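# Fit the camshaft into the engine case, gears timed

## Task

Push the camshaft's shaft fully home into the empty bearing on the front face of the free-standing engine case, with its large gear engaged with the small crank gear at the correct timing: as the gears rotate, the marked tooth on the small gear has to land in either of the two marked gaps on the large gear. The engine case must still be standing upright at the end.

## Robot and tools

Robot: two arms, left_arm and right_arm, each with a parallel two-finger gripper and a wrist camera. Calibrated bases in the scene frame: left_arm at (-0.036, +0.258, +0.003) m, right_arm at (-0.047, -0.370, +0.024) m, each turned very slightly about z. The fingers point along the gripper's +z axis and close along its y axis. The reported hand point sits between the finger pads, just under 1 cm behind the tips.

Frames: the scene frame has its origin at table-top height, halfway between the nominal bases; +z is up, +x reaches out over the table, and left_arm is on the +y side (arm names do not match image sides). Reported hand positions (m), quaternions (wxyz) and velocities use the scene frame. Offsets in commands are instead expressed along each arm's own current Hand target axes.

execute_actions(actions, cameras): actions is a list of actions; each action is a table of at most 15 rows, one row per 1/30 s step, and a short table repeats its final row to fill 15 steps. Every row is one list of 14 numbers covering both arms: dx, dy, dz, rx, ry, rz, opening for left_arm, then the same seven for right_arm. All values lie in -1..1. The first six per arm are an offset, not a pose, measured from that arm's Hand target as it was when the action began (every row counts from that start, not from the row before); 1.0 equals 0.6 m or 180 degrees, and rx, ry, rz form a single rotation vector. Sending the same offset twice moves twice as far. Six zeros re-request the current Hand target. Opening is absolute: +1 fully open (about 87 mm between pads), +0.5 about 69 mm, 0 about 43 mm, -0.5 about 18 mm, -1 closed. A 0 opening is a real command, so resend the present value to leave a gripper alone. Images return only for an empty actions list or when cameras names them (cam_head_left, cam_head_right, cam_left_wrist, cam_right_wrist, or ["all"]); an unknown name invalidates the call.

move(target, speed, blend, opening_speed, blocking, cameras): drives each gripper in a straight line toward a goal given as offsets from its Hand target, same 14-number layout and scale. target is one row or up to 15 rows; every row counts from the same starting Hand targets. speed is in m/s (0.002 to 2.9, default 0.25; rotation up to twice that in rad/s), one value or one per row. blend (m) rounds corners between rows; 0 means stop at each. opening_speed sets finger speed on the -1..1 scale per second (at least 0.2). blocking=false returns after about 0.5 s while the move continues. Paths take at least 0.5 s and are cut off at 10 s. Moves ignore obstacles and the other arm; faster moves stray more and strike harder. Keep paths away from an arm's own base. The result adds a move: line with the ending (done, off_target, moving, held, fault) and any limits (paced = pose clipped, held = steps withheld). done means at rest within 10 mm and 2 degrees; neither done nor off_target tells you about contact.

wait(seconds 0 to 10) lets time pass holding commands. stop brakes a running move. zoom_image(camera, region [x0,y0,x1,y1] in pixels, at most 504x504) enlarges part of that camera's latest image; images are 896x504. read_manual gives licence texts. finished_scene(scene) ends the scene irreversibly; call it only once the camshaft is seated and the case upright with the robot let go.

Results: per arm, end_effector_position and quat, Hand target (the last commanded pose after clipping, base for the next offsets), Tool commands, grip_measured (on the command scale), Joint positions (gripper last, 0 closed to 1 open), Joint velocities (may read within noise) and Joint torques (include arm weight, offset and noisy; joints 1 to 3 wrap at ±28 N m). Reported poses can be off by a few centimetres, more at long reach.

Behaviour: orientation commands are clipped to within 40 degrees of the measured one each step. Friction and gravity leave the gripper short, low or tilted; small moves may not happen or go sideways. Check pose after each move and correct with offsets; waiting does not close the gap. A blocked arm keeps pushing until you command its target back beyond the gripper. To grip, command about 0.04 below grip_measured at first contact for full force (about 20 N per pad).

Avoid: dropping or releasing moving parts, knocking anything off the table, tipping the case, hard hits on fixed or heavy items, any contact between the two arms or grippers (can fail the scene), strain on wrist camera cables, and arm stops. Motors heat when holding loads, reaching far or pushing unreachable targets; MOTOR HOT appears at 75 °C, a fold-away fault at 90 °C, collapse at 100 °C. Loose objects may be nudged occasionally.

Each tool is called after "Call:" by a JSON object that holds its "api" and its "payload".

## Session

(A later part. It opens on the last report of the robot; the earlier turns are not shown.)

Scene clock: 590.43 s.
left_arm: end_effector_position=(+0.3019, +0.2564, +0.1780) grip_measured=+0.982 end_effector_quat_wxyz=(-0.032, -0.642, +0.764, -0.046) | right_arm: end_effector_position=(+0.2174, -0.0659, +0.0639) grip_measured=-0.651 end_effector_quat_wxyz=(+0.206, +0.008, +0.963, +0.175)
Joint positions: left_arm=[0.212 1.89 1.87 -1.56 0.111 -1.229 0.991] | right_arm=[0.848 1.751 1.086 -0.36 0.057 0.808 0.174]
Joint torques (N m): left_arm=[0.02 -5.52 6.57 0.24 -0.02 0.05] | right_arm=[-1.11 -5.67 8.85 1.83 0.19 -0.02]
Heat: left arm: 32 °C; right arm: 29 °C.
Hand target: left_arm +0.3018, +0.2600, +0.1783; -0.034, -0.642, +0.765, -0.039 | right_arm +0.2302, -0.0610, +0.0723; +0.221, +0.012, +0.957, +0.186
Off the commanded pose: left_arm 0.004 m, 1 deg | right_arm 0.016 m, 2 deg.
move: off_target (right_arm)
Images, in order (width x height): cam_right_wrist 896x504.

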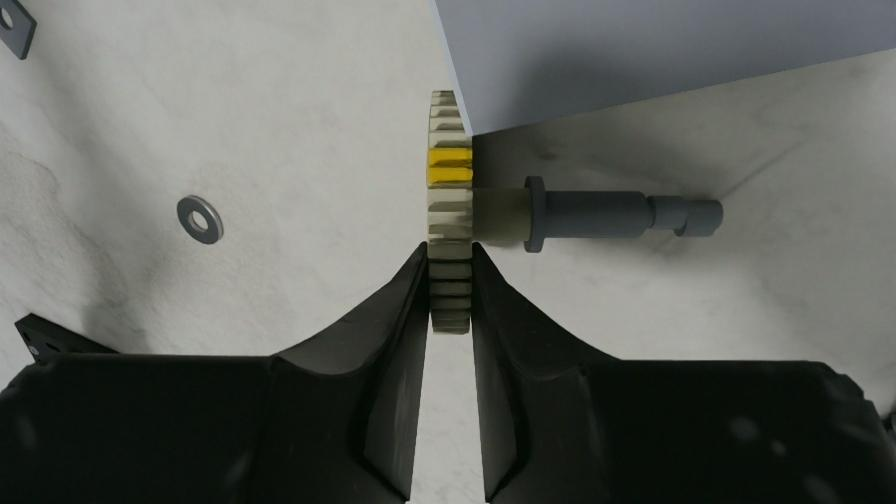

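Call:
{"api": "move", "payload": {"target": [[0,0,0,0,0,0,1,-0.056,0.048,-0.111,0,0,0,-0.8],[0,0,0,0,0,0,1,0.034,-0.010,-0.136,-0.0157,0.219,0.207,-0.8],[0,0,0,0,0,0,1,0.070,-0.041,-0.064,-0.0157,0.219,0.207,-0.8]], "speed": [0.1,0.15,0.08], "blend": [0.02,0,0], "cameras": ["cam_head_left","cam_left_wrist","cam_right_wrist"]}}

Call:
{"api": "zoom_image", "payload": {"camera": "cam_left_wrist", "region": [340, 320, 480, 460]}}

Scene clock: 626.60 s.
left_arm: end_effector_position=(+0.3019, +0.2564, +0.1780) grip_measured=+0.982 end_effector_quat_wxyz=(-0.032, -0.642, +0.764, -0.046) | right_arm: end_effector_position=(+0.1772, -0.0951, +0.0736) grip_measured=-0.651 end_effector_quat_wxyz=(-0.168, +0.236, +0.924, +0.248)
Joint positions: left_arm=[0.212 1.89 1.87 -1.56 0.111 -1.229 0.991] | right_arm=[0.558 1.892 1.179 -0.739 -0.599 1.052 0.174]
Joint torques (N m): left_arm=[-0.01 -5.53 6.56 0.25 -0.03 0.05] | right_arm=[-0.76 -6.63 5.03 0.94 -0.46 0.21]
Heat: left arm: 33 °C; right arm: 28 °C.
Hand target: left_arm +0.3018, +0.2600, +0.1783; -0.034, -0.642, +0.765, -0.039 | right_arm +0.1772, -0.0929, +0.0779; -0.178, +0.244, +0.917, +0.261
Off the commanded pose: left_arm 0.004 m, 1 deg | right_arm 0.005 m, 2 deg.
move: done
Images, in order (width x height): cam_head_left 896x504, cam_left_wrist 896x504, cam_right_wrist 896x504.

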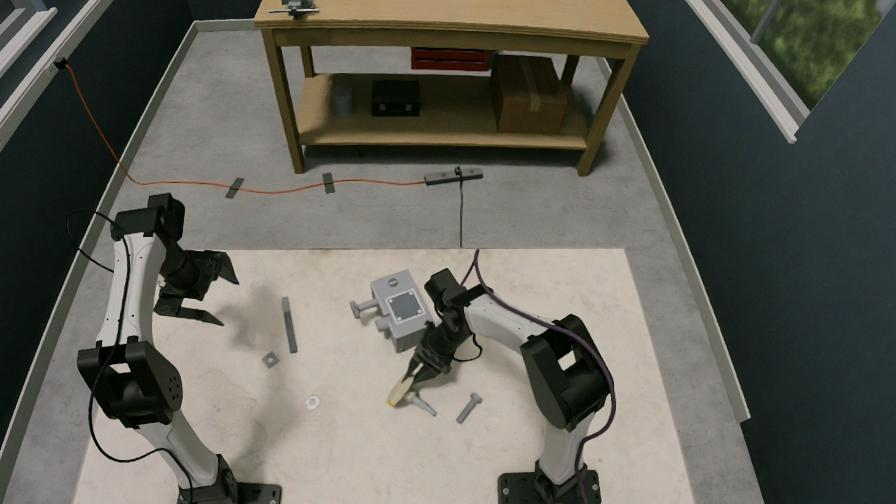

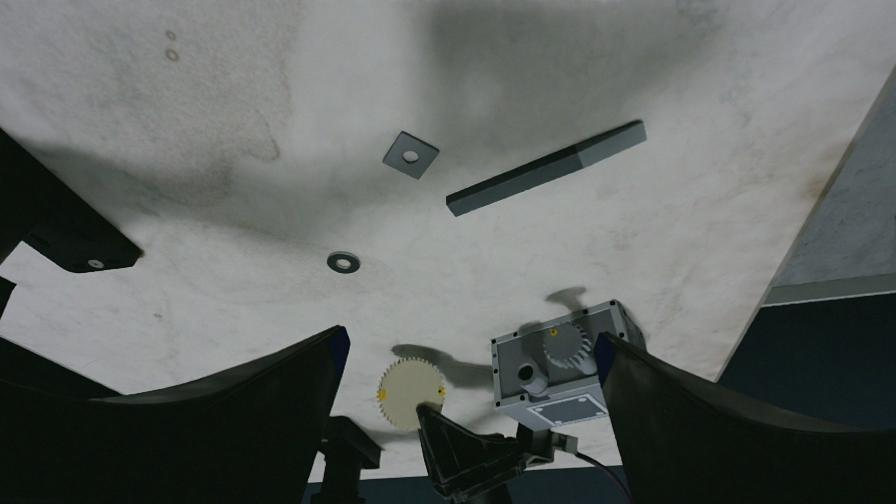

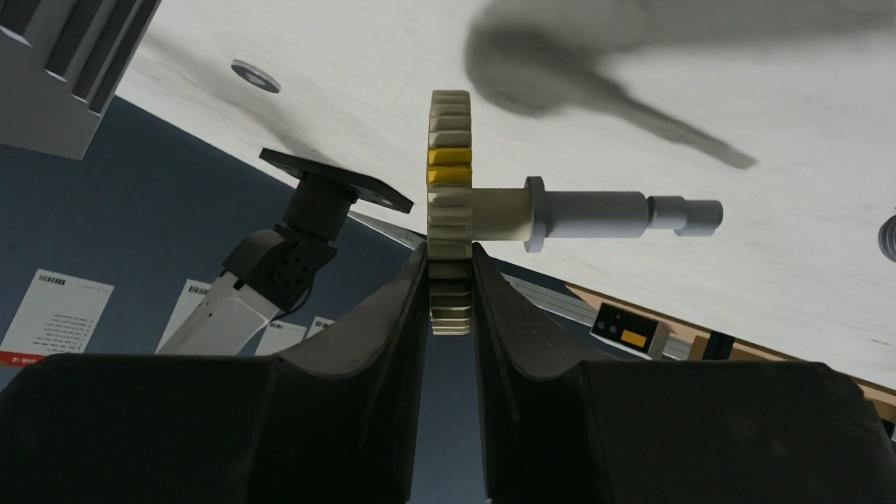

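Scaled by 3.600 from the camera's 896x504 image, which has a finer 1280x720 frame.

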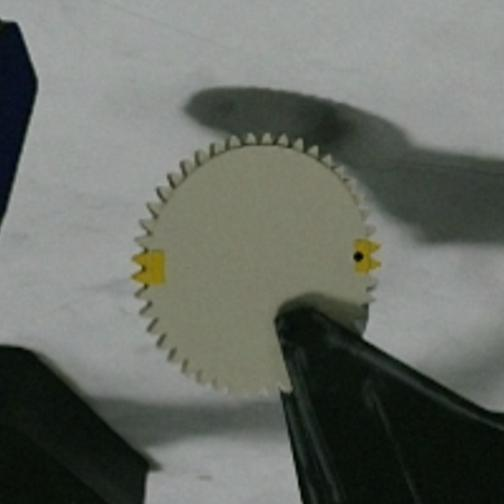

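Call:
{"api": "move", "payload": {"target": [0,0,0,0,0,0,1,-0.011,-0.0095,0.0195,0,0,0,-0.8], "speed": 0.05, "cameras": ["cam_left_wrist","cam_right_wrist"]}}

Call:
{"api": "zoom_image", "payload": {"camera": "cam_left_wrist", "region": [340, 320, 480, 460]}}

Scene clock: 641.17 s.
left_arm: end_effector_position=(+0.3019, +0.2564, +0.1780) grip_measured=+0.982 end_effector_quat_wxyz=(-0.032, -0.642, +0.764, -0.046) | right_arm: end_effector_position=(+0.1772, -0.0949, +0.0600) grip_measured=-0.651 end_effector_quat_wxyz=(-0.168, +0.235, +0.924, +0.249)
Joint positions: left_arm=[0.212 1.89 1.87 -1.56 0.111 -1.229 0.991] | right_arm=[0.558 1.917 1.151 -0.686 -0.6 1.052 0.174]
Joint torques (N m): left_arm=[-0.01 -5.52 6.58 0.24 -0.02 0.05] | right_arm=[-0.69 -6.48 4.9 0.95 -0.44 0.25]
Heat: left arm: 33 °C; right arm: 29 °C.
Hand target: left_arm +0.3018, +0.2600, +0.1783; -0.034, -0.642, +0.765, -0.039 | right_arm +0.1773, -0.0928, +0.0633; -0.178, +0.244, +0.917, +0.261
Off the commanded pose: left_arm 0.004 m, 1 deg | right_arm 0.004 m, 2 deg.
move: done
Images, in order (width x height): cam_left_wrist 896x504, cam_right_wrist 896x504.

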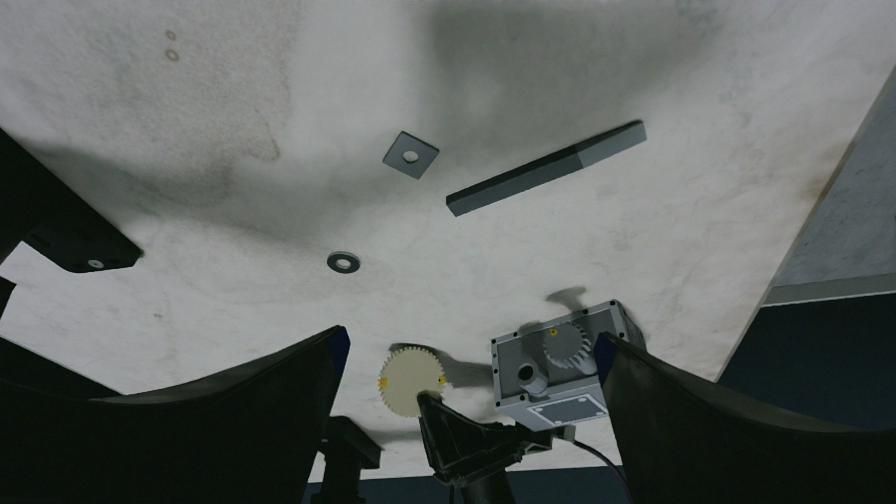

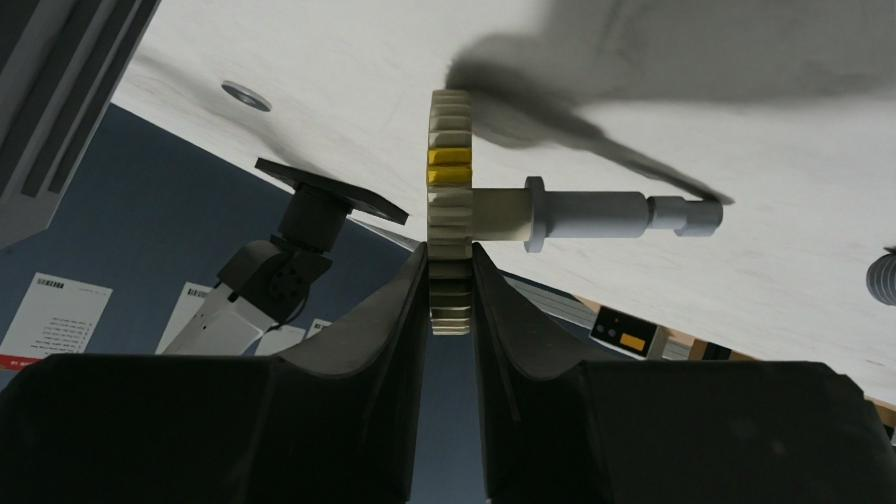

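Scaled by 3.600 from the camera's 896x504 image, which has a finer 1280x720 frame.

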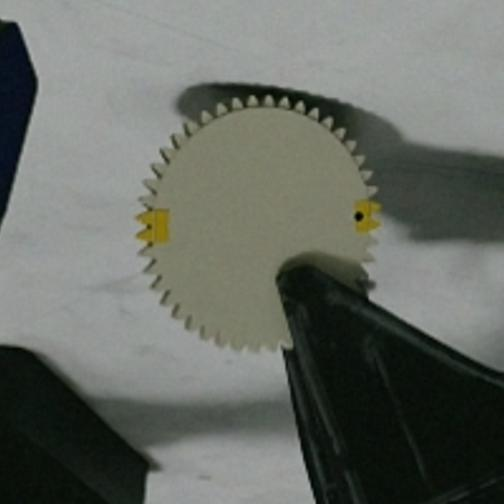

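Call:
{"api": "move", "payload": {"target": [0,0,0,0,0,0,1,-0.005,-0.0043,0.0088,0,0,0,-0.8], "speed": 0.04, "cameras": ["cam_left_wrist","cam_right_wrist"]}}

Call:
{"api": "zoom_image", "payload": {"camera": "cam_left_wrist", "region": [340, 320, 480, 460]}}

Scene clock: 645.77 s.
left_arm: end_effector_position=(+0.3019, +0.2564, +0.1780) grip_measured=+0.982 end_effector_quat_wxyz=(-0.032, -0.642, +0.764, -0.046) | right_arm: end_effector_position=(+0.1758, -0.0929, +0.0592) grip_measured=-0.651 end_effector_quat_wxyz=(-0.175, +0.238, +0.921, +0.255)
Joint positions: left_arm=[0.212 1.89 1.87 -1.56 0.111 -1.229 0.991] | right_arm=[0.558 1.922 1.143 -0.671 -0.619 1.061 0.174]
Joint torques (N m): left_arm=[0.01 -5.52 6.56 0.24 -0.02 0.05] | right_arm=[-0.76 -5.97 4.44 1.1 -0.32 0.12]
Heat: left arm: 33 °C; right arm: 28 °C.
Hand target: left_arm +0.3018, +0.2600, +0.1783; -0.034, -0.642, +0.765, -0.039 | right_arm +0.1773, -0.0929, +0.0567; -0.178, +0.244, +0.917, +0.261
Off the commanded pose: left_arm 0.004 m, 1 deg | right_arm 0.003 m, 1 deg.
move: done
Images, in order (width x height): cam_left_wrist 896x504, cam_right_wrist 896x504.

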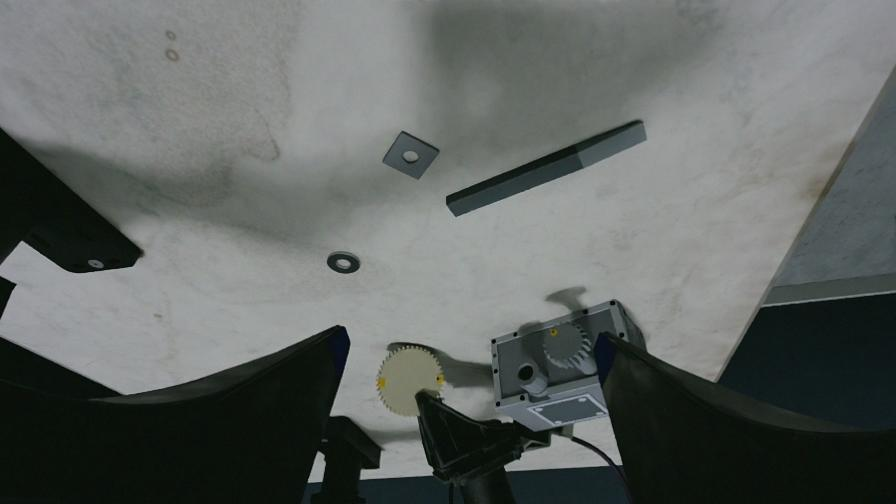

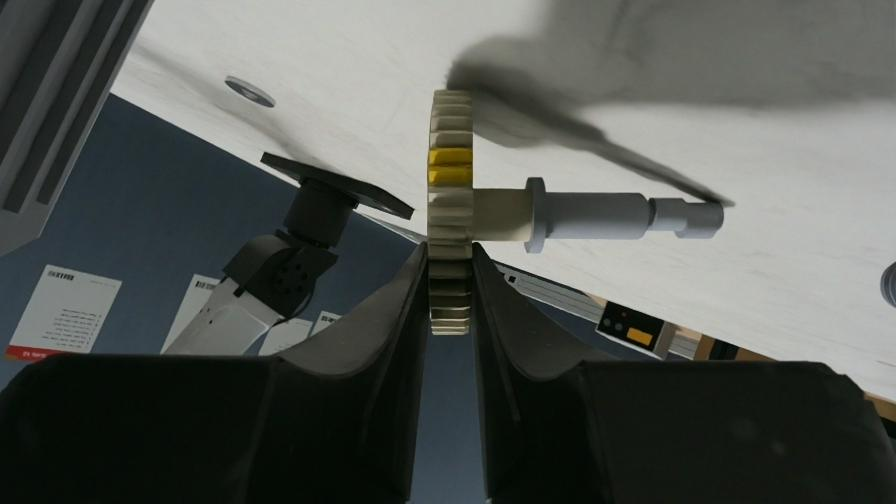

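Scaled by 3.600 from the camera's 896x504 image, which has a finer 1280x720 frame.

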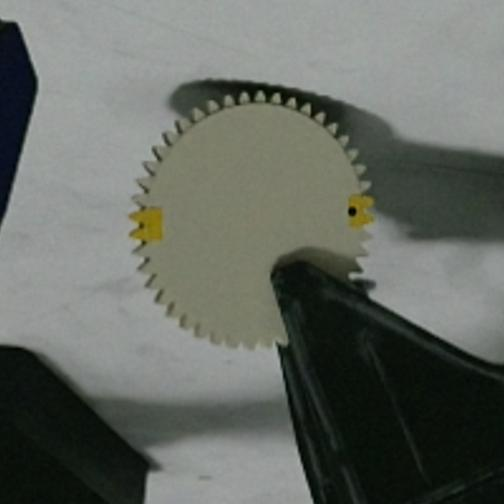

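Call:
{"api": "move", "payload": {"target": [[0,0,0,0,0,0,1,-0.0025,-0.002,0.0044,0,0,0,-0.8],[0,0,0,0,0,0,1,-0.0025,-0.002,0.0044,0,0,0,-0.5],[0,0,0,0,0,0,1,-0.0025,-0.002,0.0044,0,0,0,0.2]], "speed": 0.03, "opening_speed": 0.25, "cameras": ["cam_left_wrist","cam_right_wrist"]}}

Call:
{"api": "zoom_image", "payload": {"camera": "cam_left_wrist", "region": [340, 320, 480, 460]}}

Scene clock: 661.60 s.
left_arm: end_effector_position=(+0.3019, +0.2564, +0.1780) grip_measured=+0.982 end_effector_quat_wxyz=(-0.032, -0.642, +0.764, -0.046) | right_arm: end_effector_position=(+0.1696, -0.0948, +0.0552) grip_measured=+0.199 end_effector_quat_wxyz=(-0.190, +0.245, +0.918, +0.248)
Joint positions: left_arm=[0.212 1.89 1.87 -1.56 0.111 -1.229 0.991] | right_arm=[0.558 1.931 1.13 -0.679 -0.629 1.068 0.6]
Joint torques (N m): left_arm=[0.01 -5.53 6.58 0.25 -0.02 0.06] | right_arm=[-0.73 -6.13 5.07 1.26 -0.21 0.06]
Heat: left arm: 33 °C; right arm: 28 °C.
Hand target: left_arm +0.3018, +0.2600, +0.1783; -0.034, -0.642, +0.765, -0.039 | right_arm +0.1773, -0.0928, +0.0535; -0.178, +0.244, +0.917, +0.261
Off the commanded pose: left_arm 0.004 m, 1 deg | right_arm 0.008 m, 2 deg.
move: done
Images, in order (width x height): cam_left_wrist 896x504, cam_right_wrist 896x504.

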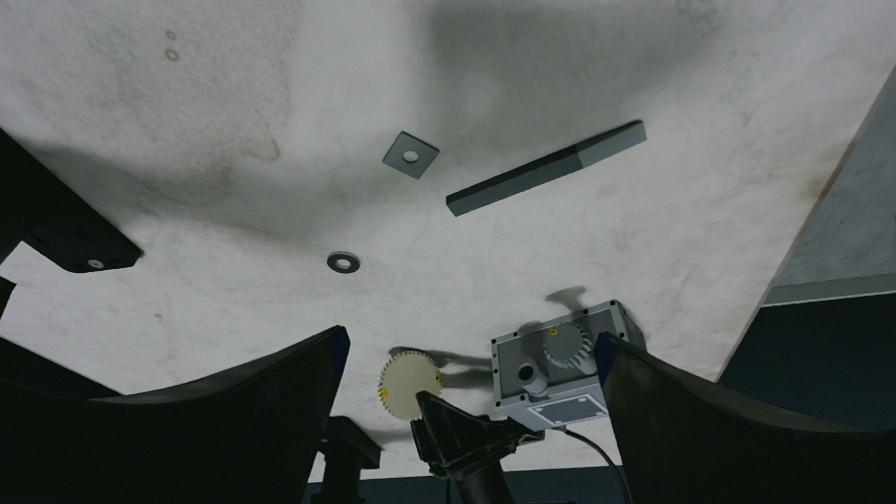

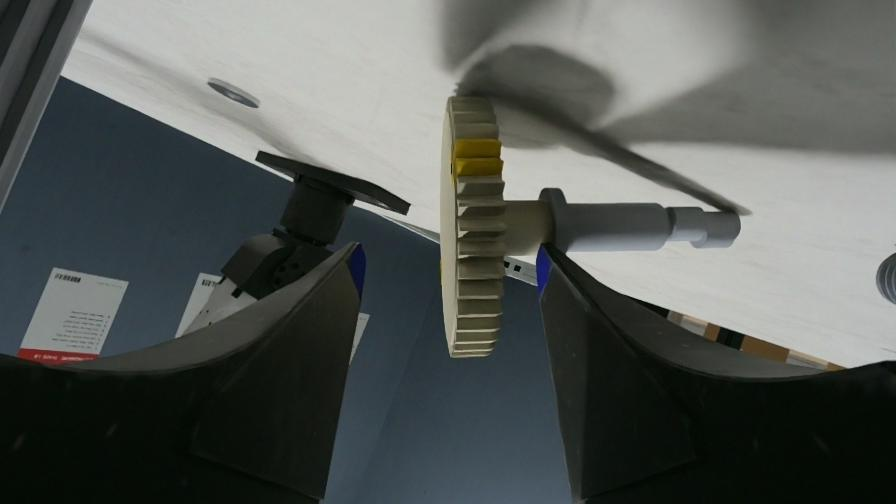

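Scaled by 3.600 from the camera's 896x504 image, which has a finer 1280x720 frame.

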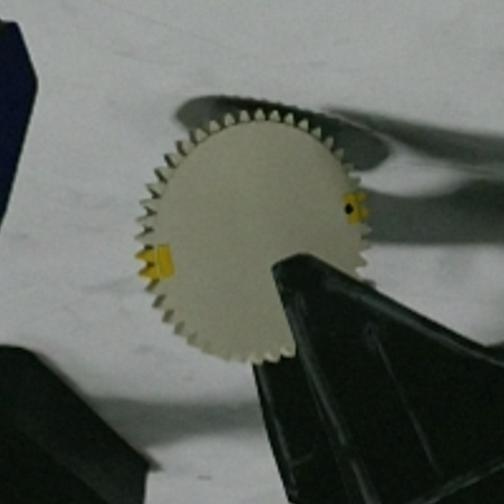

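Call:
{"api": "move", "payload": {"target": [[0,0,0,0,0,0,1,0,0,-0.03,0,0,0,0.3],[0,0,0,0,0,0,1,0.048,0,-0.021,0,-0.156,0,0.3],[0,0,0,0,0,0,1,0.076,0,0.004,0,-0.317,0,0.3],[0,0,0,0,0,0,1,0.088,0,0.0385,0,-0.472,0,0.3]], "speed": 0.15, "blend": [0.005,0.01,0.01,0], "cameras": ["all"]}}

Call:
{"api": "zoom_image", "payload": {"camera": "cam_left_wrist", "region": [340, 320, 480, 460]}}

Scene clock: 683.67 s.
left_arm: end_effector_position=(+0.3019, +0.2564, +0.1780) grip_measured=+0.982 end_effector_quat_wxyz=(-0.032, -0.642, +0.764, -0.046) | right_arm: end_effector_position=(+0.1279, -0.0706, +0.0511) grip_measured=+0.300 end_effector_quat_wxyz=(+0.445, +0.291, +0.846, +0.044)
Joint positions: left_arm=[0.212 1.89 1.87 -1.56 0.111 -1.229 0.991] | right_arm=[1.433 1.891 1.119 -0.871 0.925 2.091 0.65]
Joint torques (N m): left_arm=[-0.01 -5.55 6.57 0.24 -0.02 0.06] | right_arm=[0.49 -5.68 7.95 0.33 0.7 0.19]
Heat: left arm: 33 °C; right arm: 29 °C.
Hand target: left_arm +0.3018, +0.2600, +0.1783; -0.034, -0.642, +0.765, -0.039 | right_arm +0.1295, -0.0610, +0.0590; +0.488, +0.356, +0.797, +0.028
Off the commanded pose: left_arm 0.004 m, 1 deg | right_arm 0.013 m, 11 deg.
joint sent to its limit (right arm) — joint 6 (wrist roll), upper limit. The joint targets are off in orientation, not in position.
move: off_target (right_arm)

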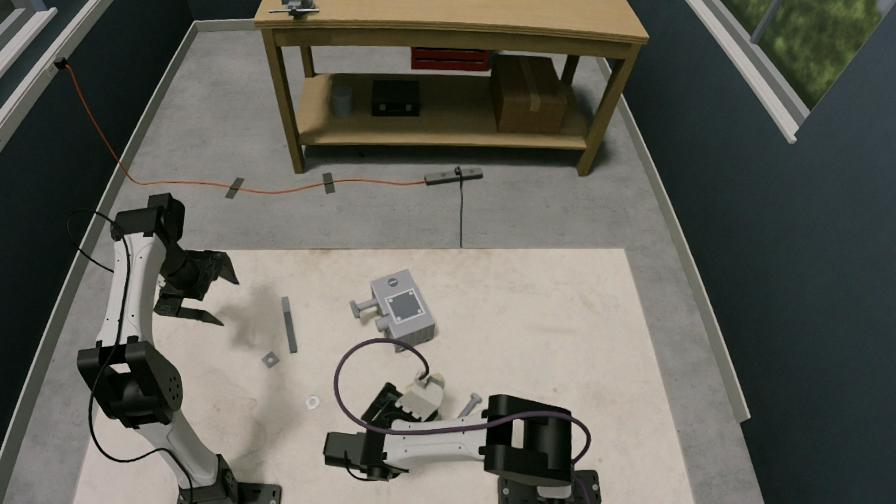

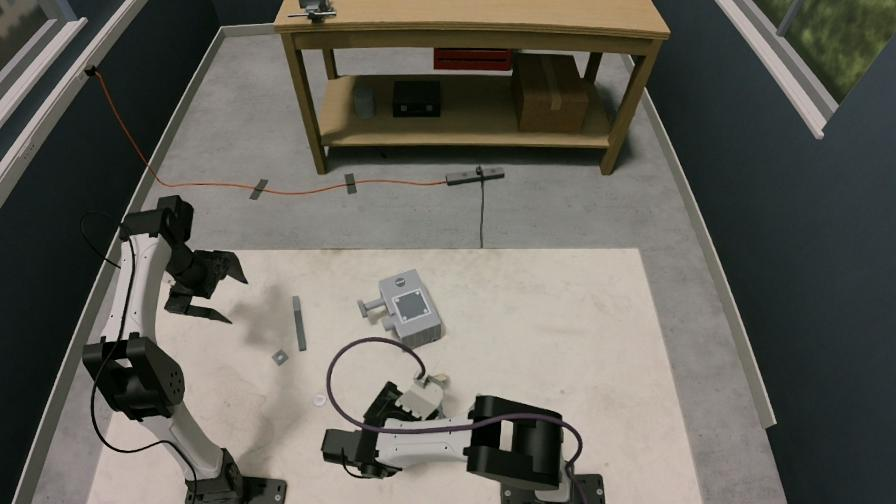

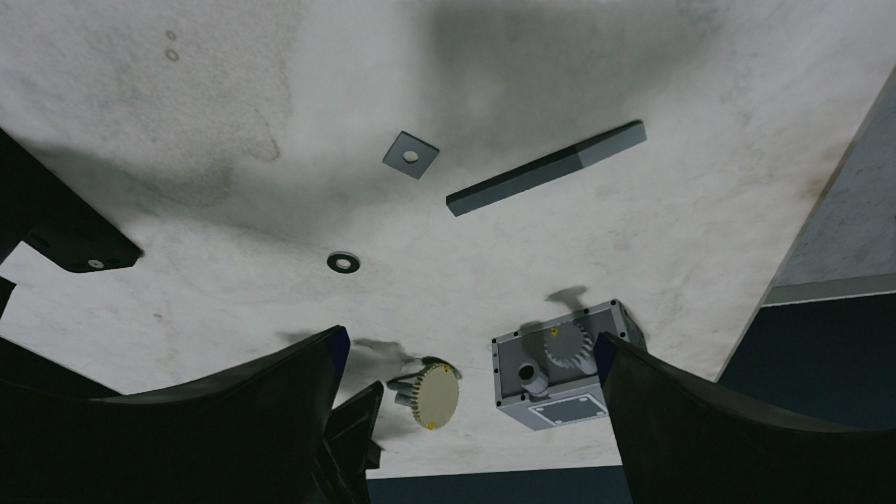

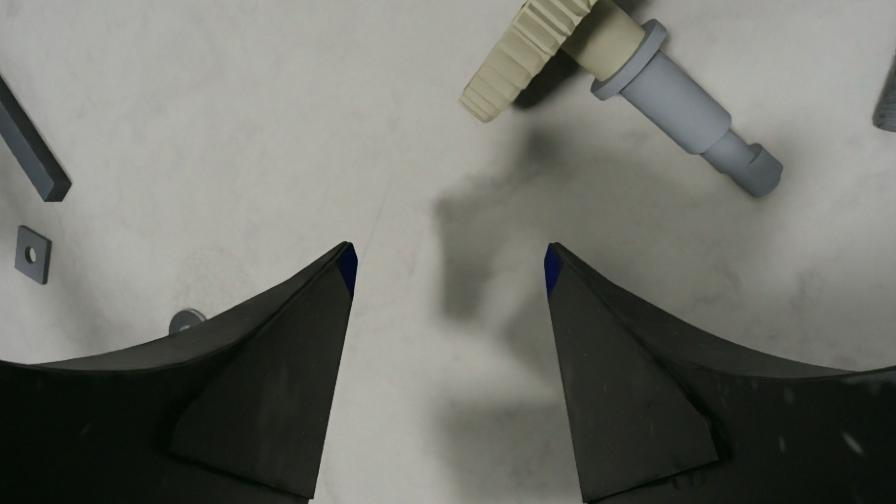

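Scaled by 3.600 from the camera's 896x504 image, which has a finer 1280x720 frame.

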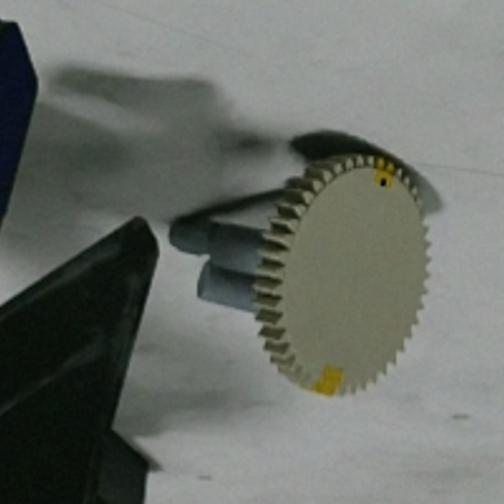

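Call:
{"api": "move", "payload": {"target": [[0,0,0,0,0,0,1,-0.108,0.029,-0.14,0,0,0,0.3],[0,0,0,0,0,0,1,-0.1775,-0.059,0.018,0.0757,0.234,0.1426,1]], "speed": 0.2, "blend": [0.02,0], "cameras": ["all"]}}

Call:
{"api": "zoom_image", "payload": {"camera": "cam_left_wrist", "region": [340, 320, 480, 460]}}

Scene clock: 718.37 s.
left_arm: end_effector_position=(+0.3019, +0.2564, +0.1780) grip_measured=+0.982 end_effector_quat_wxyz=(-0.032, -0.642, +0.764, -0.046) | right_arm: end_effector_position=(+0.1462, -0.1530, +0.1188) grip_measured=+0.981 end_effector_quat_wxyz=(+0.109, +0.540, +0.820, +0.157)
Joint positions: left_arm=[0.212 1.89 1.87 -1.56 0.111 -1.229 0.991] | right_arm=[0.847 1.259 0.869 -0.826 0.154 1.942 0.991]
Joint torques (N m): left_arm=[0.02 -5.5 6.56 0.24 -0.02 0.05] | right_arm=[-0.88 -3.77 5.41 1.41 0.2 -0.02]
Heat: left arm: 33 °C; right arm: 28 °C.
Hand target: left_arm +0.3018, +0.2600, +0.1783; -0.034, -0.642, +0.765, -0.039 | right_arm +0.1479, -0.1541, +0.1200; +0.110, +0.540, +0.818, +0.166
Off the commanded pose: left_arm 0.004 m, 1 deg | right_arm 0.002 m, 1 deg.
move: done

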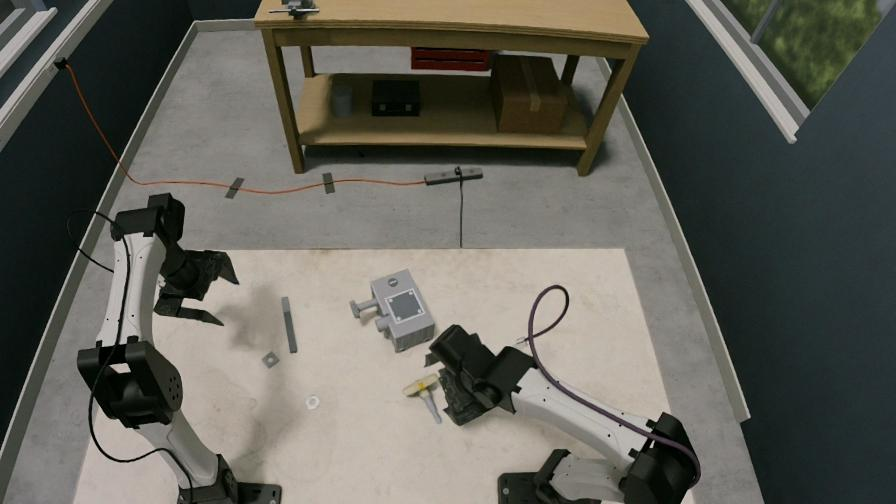

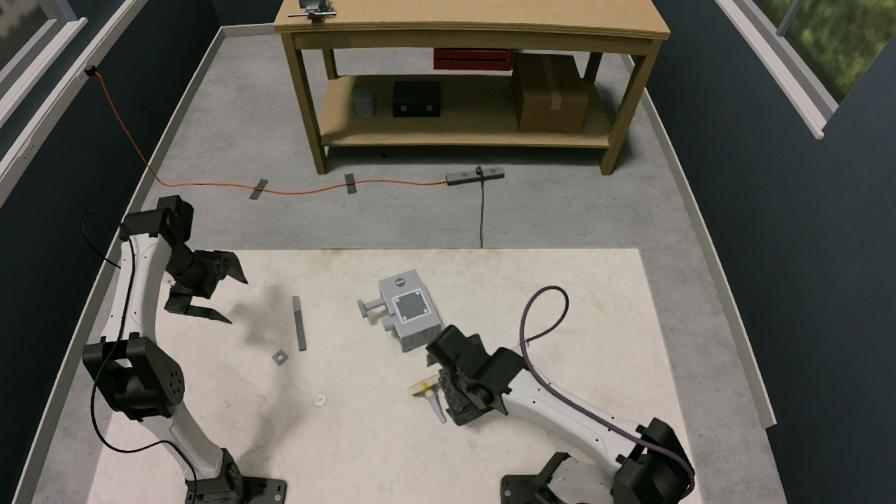

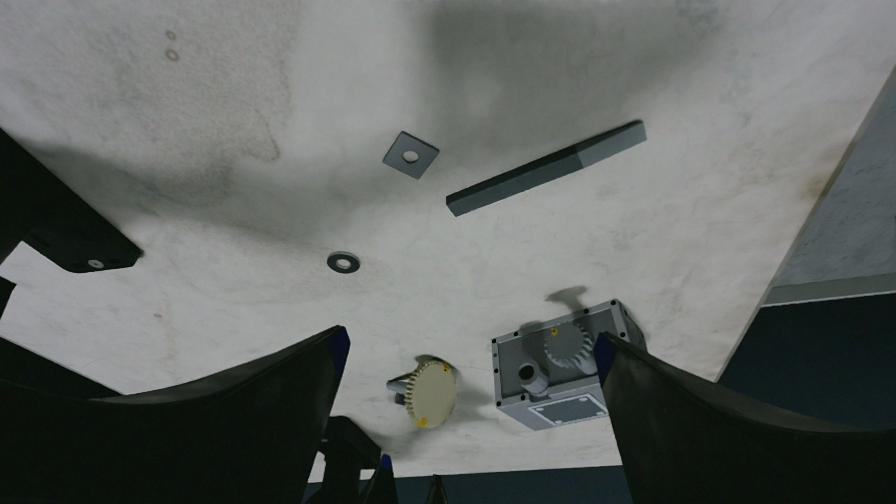

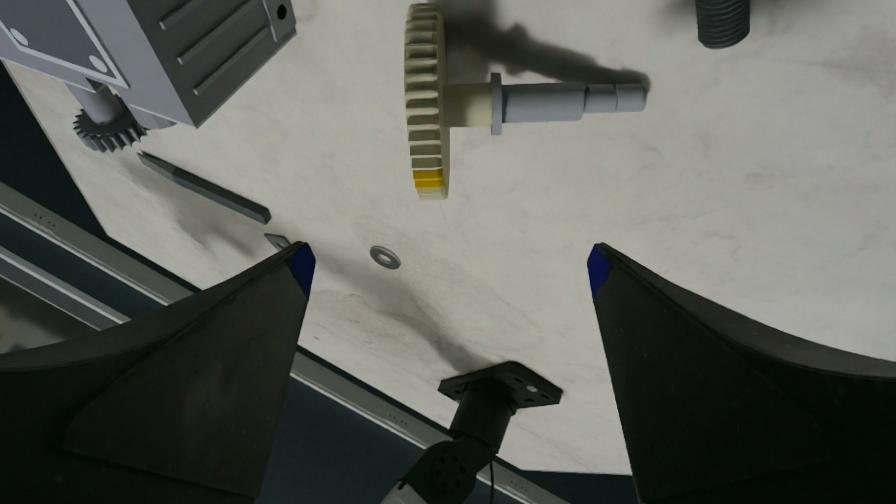

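Scaled by 3.600 from the camera's 896x504 image, which has a finer 1280x720 frame.

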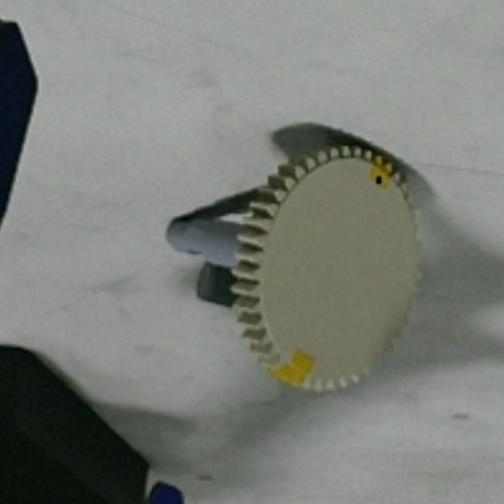

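Call:
{"api": "move", "payload": {"target": [0,0,0,0,0,0,1,0.002,0.018,0.065,0,0.083,0,1], "speed": 0.12, "cameras": ["cam_left_wrist","cam_right_wrist"]}}

Scene clock: 738.13 s.
left_arm: end_effector_position=(+0.3019, +0.2564, +0.1780) grip_measured=+0.982 end_effector_quat_wxyz=(-0.032, -0.642, +0.764, -0.046) | right_arm: end_effector_position=(+0.1698, -0.1418, +0.0913) grip_measured=+0.981 end_effector_quat_wxyz=(+0.003, +0.515, +0.825, +0.233)
Joint positions: left_arm=[0.212 1.89 1.87 -1.56 0.111 -1.229 0.991] | right_arm=[0.621 1.358 0.75 -0.529 -0.185 1.736 0.991]
Joint torques (N m): left_arm=[0.03 -5.5 6.58 0.25 -0.02 0.05] | right_arm=[-0.84 -2.92 5.33 1.58 -0.02 -0.06]
Heat: left arm: 33 °C; right arm: 26 °C.
Hand target: left_arm +0.3018, +0.2600, +0.1783; -0.034, -0.642, +0.765, -0.039 | right_arm +0.1706, -0.1430, +0.0885; +0.002, +0.514, +0.825, +0.235
Off the commanded pose: left_arm 0.004 m, 1 deg | right_arm 0.003 m, 0 deg.
move: done
Images, in order (width x height): cam_left_wrist 896x504, cam_right_wrist 896x504.

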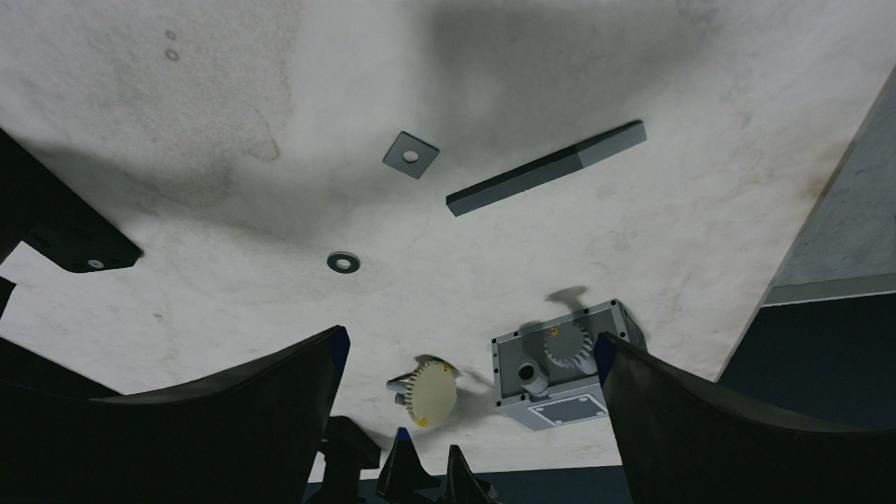

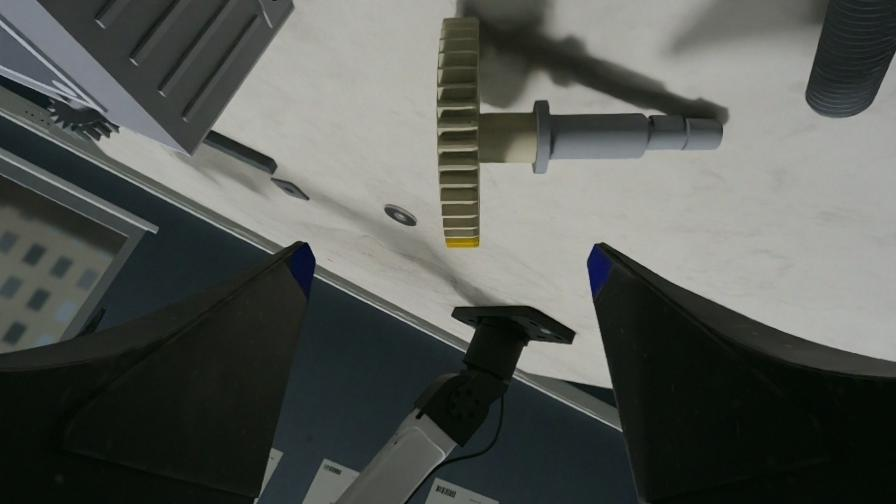

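Call:
{"api": "move", "payload": {"target": [[0,0,0,0,0,0,1,0.002,-0.0055,0.044,0,0,0,1]], "speed": 0.1, "cameras": ["cam_left_wrist","cam_right_wrist"]}}

Scene clock: 743.70 s.
left_arm: end_effector_position=(+0.3019, +0.2564, +0.1780) grip_measured=+0.982 end_effector_quat_wxyz=(-0.032, -0.642, +0.764, -0.046) | right_arm: end_effector_position=(+0.1749, -0.1347, +0.0666) grip_measured=+0.981 end_effector_quat_wxyz=(+0.002, +0.512, +0.827, +0.234)
Joint positions: left_arm=[0.212 1.89 1.87 -1.56 0.111 -1.229 0.991] | right_arm=[0.631 1.44 0.707 -0.401 -0.186 1.74 0.991]
Joint torques (N m): left_arm=[0.01 -5.52 6.54 0.24 -0.02 0.05] | right_arm=[0.55 -3.38 5.09 1.56 0.11 0.18]
Heat: left arm: 34 °C; right arm: 26 °C.
Hand target: left_arm +0.3018, +0.2600, +0.1783; -0.034, -0.642, +0.765, -0.039 | right_arm +0.1736, -0.1332, +0.0638; +0.002, +0.514, +0.825, +0.235
Off the commanded pose: left_arm 0.004 m, 1 deg | right_arm 0.003 m, 0 deg.
move: done
Images, in order (width x height): cam_left_wrist 896x504, cam_right_wrist 896x504.

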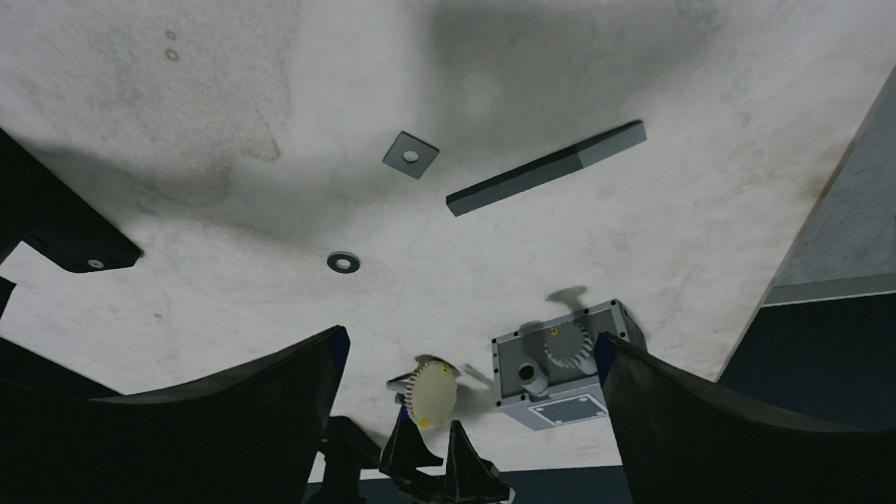

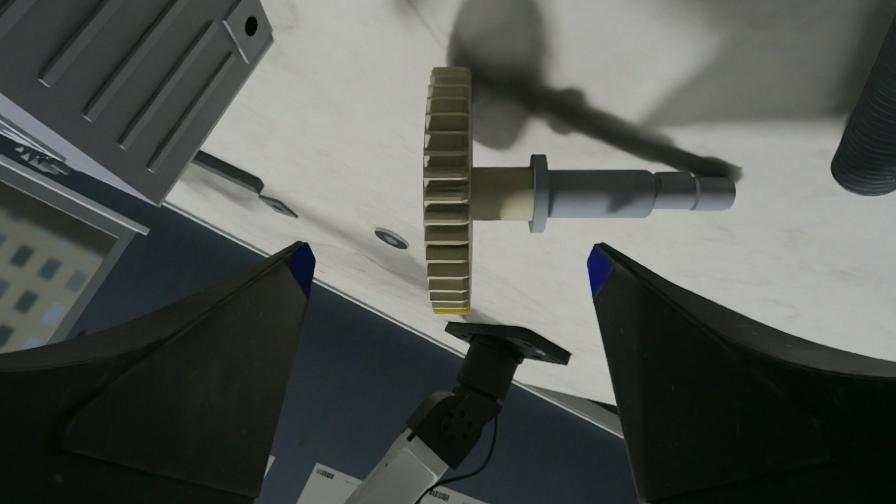

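Call:
{"api": "move", "payload": {"target": [0,0,0,0,0,0,1,0,0,0,0,0,0,-0.8], "opening_speed": 0.8}}

Call:
{"api": "move", "payload": {"target": [[0,0,0,0,0,0,1,0.04,0.065,-0.148,0,0,0,-0.8],[0,0,0,0,0,0,1,0.296,0.215,-0.063,0.0589,-0.0663,-0.5067,-0.8]], "speed": 0.2, "blend": [0.02,0], "cameras": ["all"]}}

Call:
{"api": "zoom_image", "payload": {"camera": "cam_left_wrist", "region": [330, 290, 630, 460]}}

Scene clock: 767.80 s.
left_arm: end_effector_position=(+0.3019, +0.2564, +0.1780) grip_measured=+0.982 end_effector_quat_wxyz=(-0.032, -0.642, +0.764, -0.046) | right_arm: end_effector_position=(+0.1751, -0.1346, +0.0667) grip_measured=-0.651 end_effector_quat_wxyz=(+0.002, +0.512, +0.826, +0.234)
Joint positions: left_arm=[0.212 1.89 1.87 -1.56 0.111 -1.229 0.991] | right_arm=[0.631 1.44 0.707 -0.4 -0.186 1.741 0.174]
Joint torques (N m): left_arm=[0.03 -5.53 6.57 0.24 -0.02 0.05] | right_arm=[0.62 -3.38 5.16 1.59 0.11 0.16]
Heat: left arm: 34 °C; right arm: 25 °C.
Hand target: left_arm +0.3018, +0.2600, +0.1783; -0.034, -0.642, +0.765, -0.039 | right_arm +0.1737, -0.1331, +0.0638; +0.002, +0.514, +0.825, +0.235
Off the commanded pose: left_arm 0.004 m, 1 deg | right_arm 0.004 m, 0 deg.
move: done

Scene clock: 773.30 s.
left_arm: end_effector_position=(+0.3019, +0.2564, +0.1780) grip_measured=+0.982 end_effector_quat_wxyz=(-0.032, -0.642, +0.764, -0.046) | right_arm: end_effector_position=(+0.1869, +0.0456, +0.1780) grip_measured=-0.651 end_effector_quat_wxyz=(+0.185, -0.206, +0.960, +0.036)
Joint positions: left_arm=[0.212 1.89 1.87 -1.56 0.111 -1.229 0.991] | right_arm=[1.137 2.338 2.504 -1.437 0.239 0.636 0.174]
Joint torques (N m): left_arm=[0.01 -5.53 6.54 0.24 -0.02 0.05] | right_arm=[0.35 -9.33 9.72 1.19 0.42 -0.05]
Heat: left arm: 34 °C; right arm: 25 °C.
Hand target: left_arm +0.3018, +0.2600, +0.1783; -0.034, -0.642, +0.765, -0.039 | right_arm +0.1897, +0.0499, +0.1900; +0.203, -0.211, +0.955, +0.044
Off the commanded pose: left_arm 0.004 m, 1 deg | right_arm 0.013 m, 2 deg.
move: off_target (right_arm)

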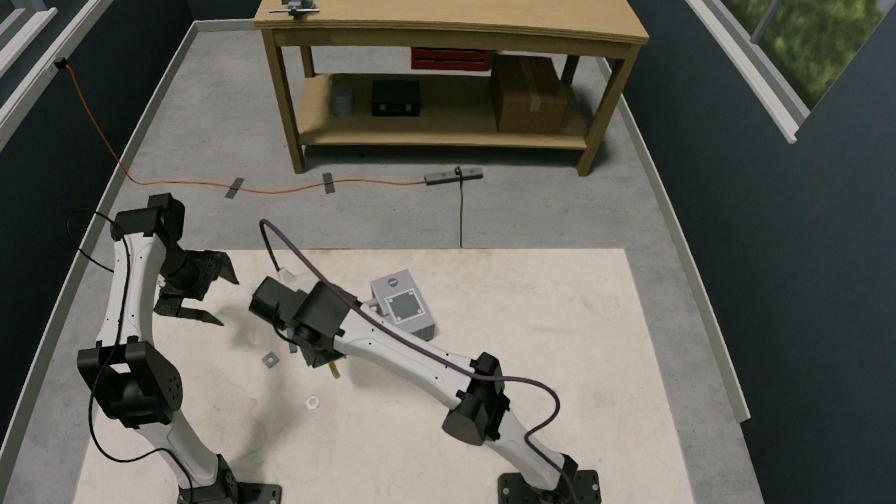

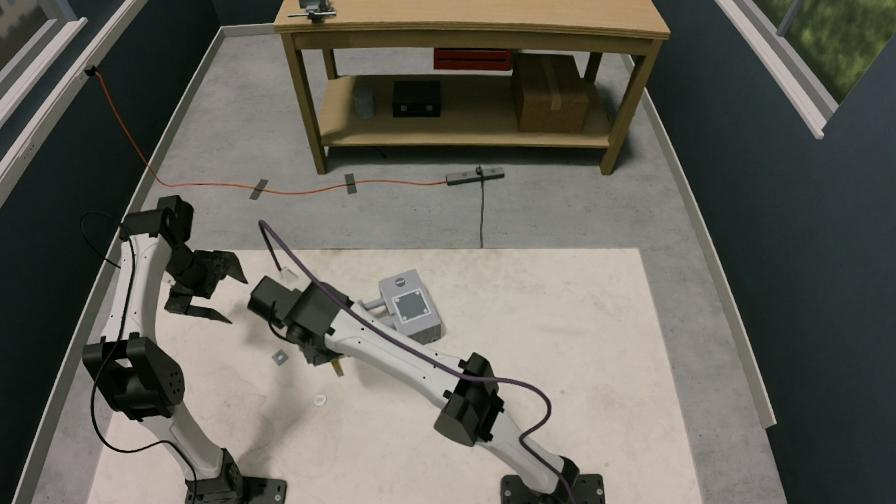

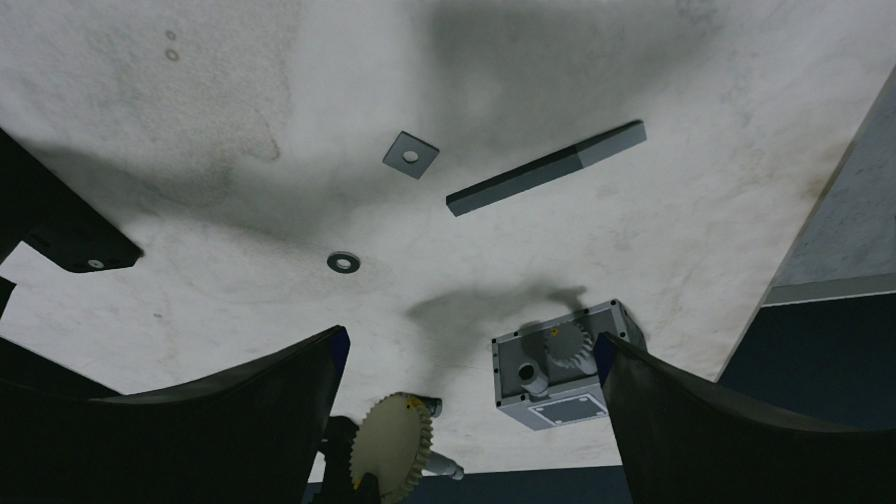

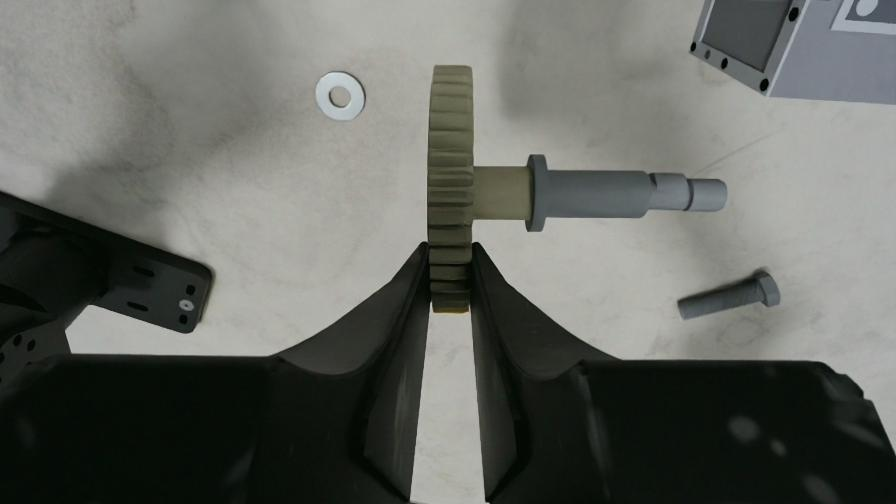

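Scaled by 1.680 from the camera's 896x504 image, which has a finer 1280x720 frame.

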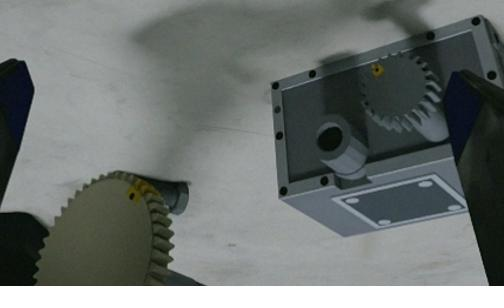

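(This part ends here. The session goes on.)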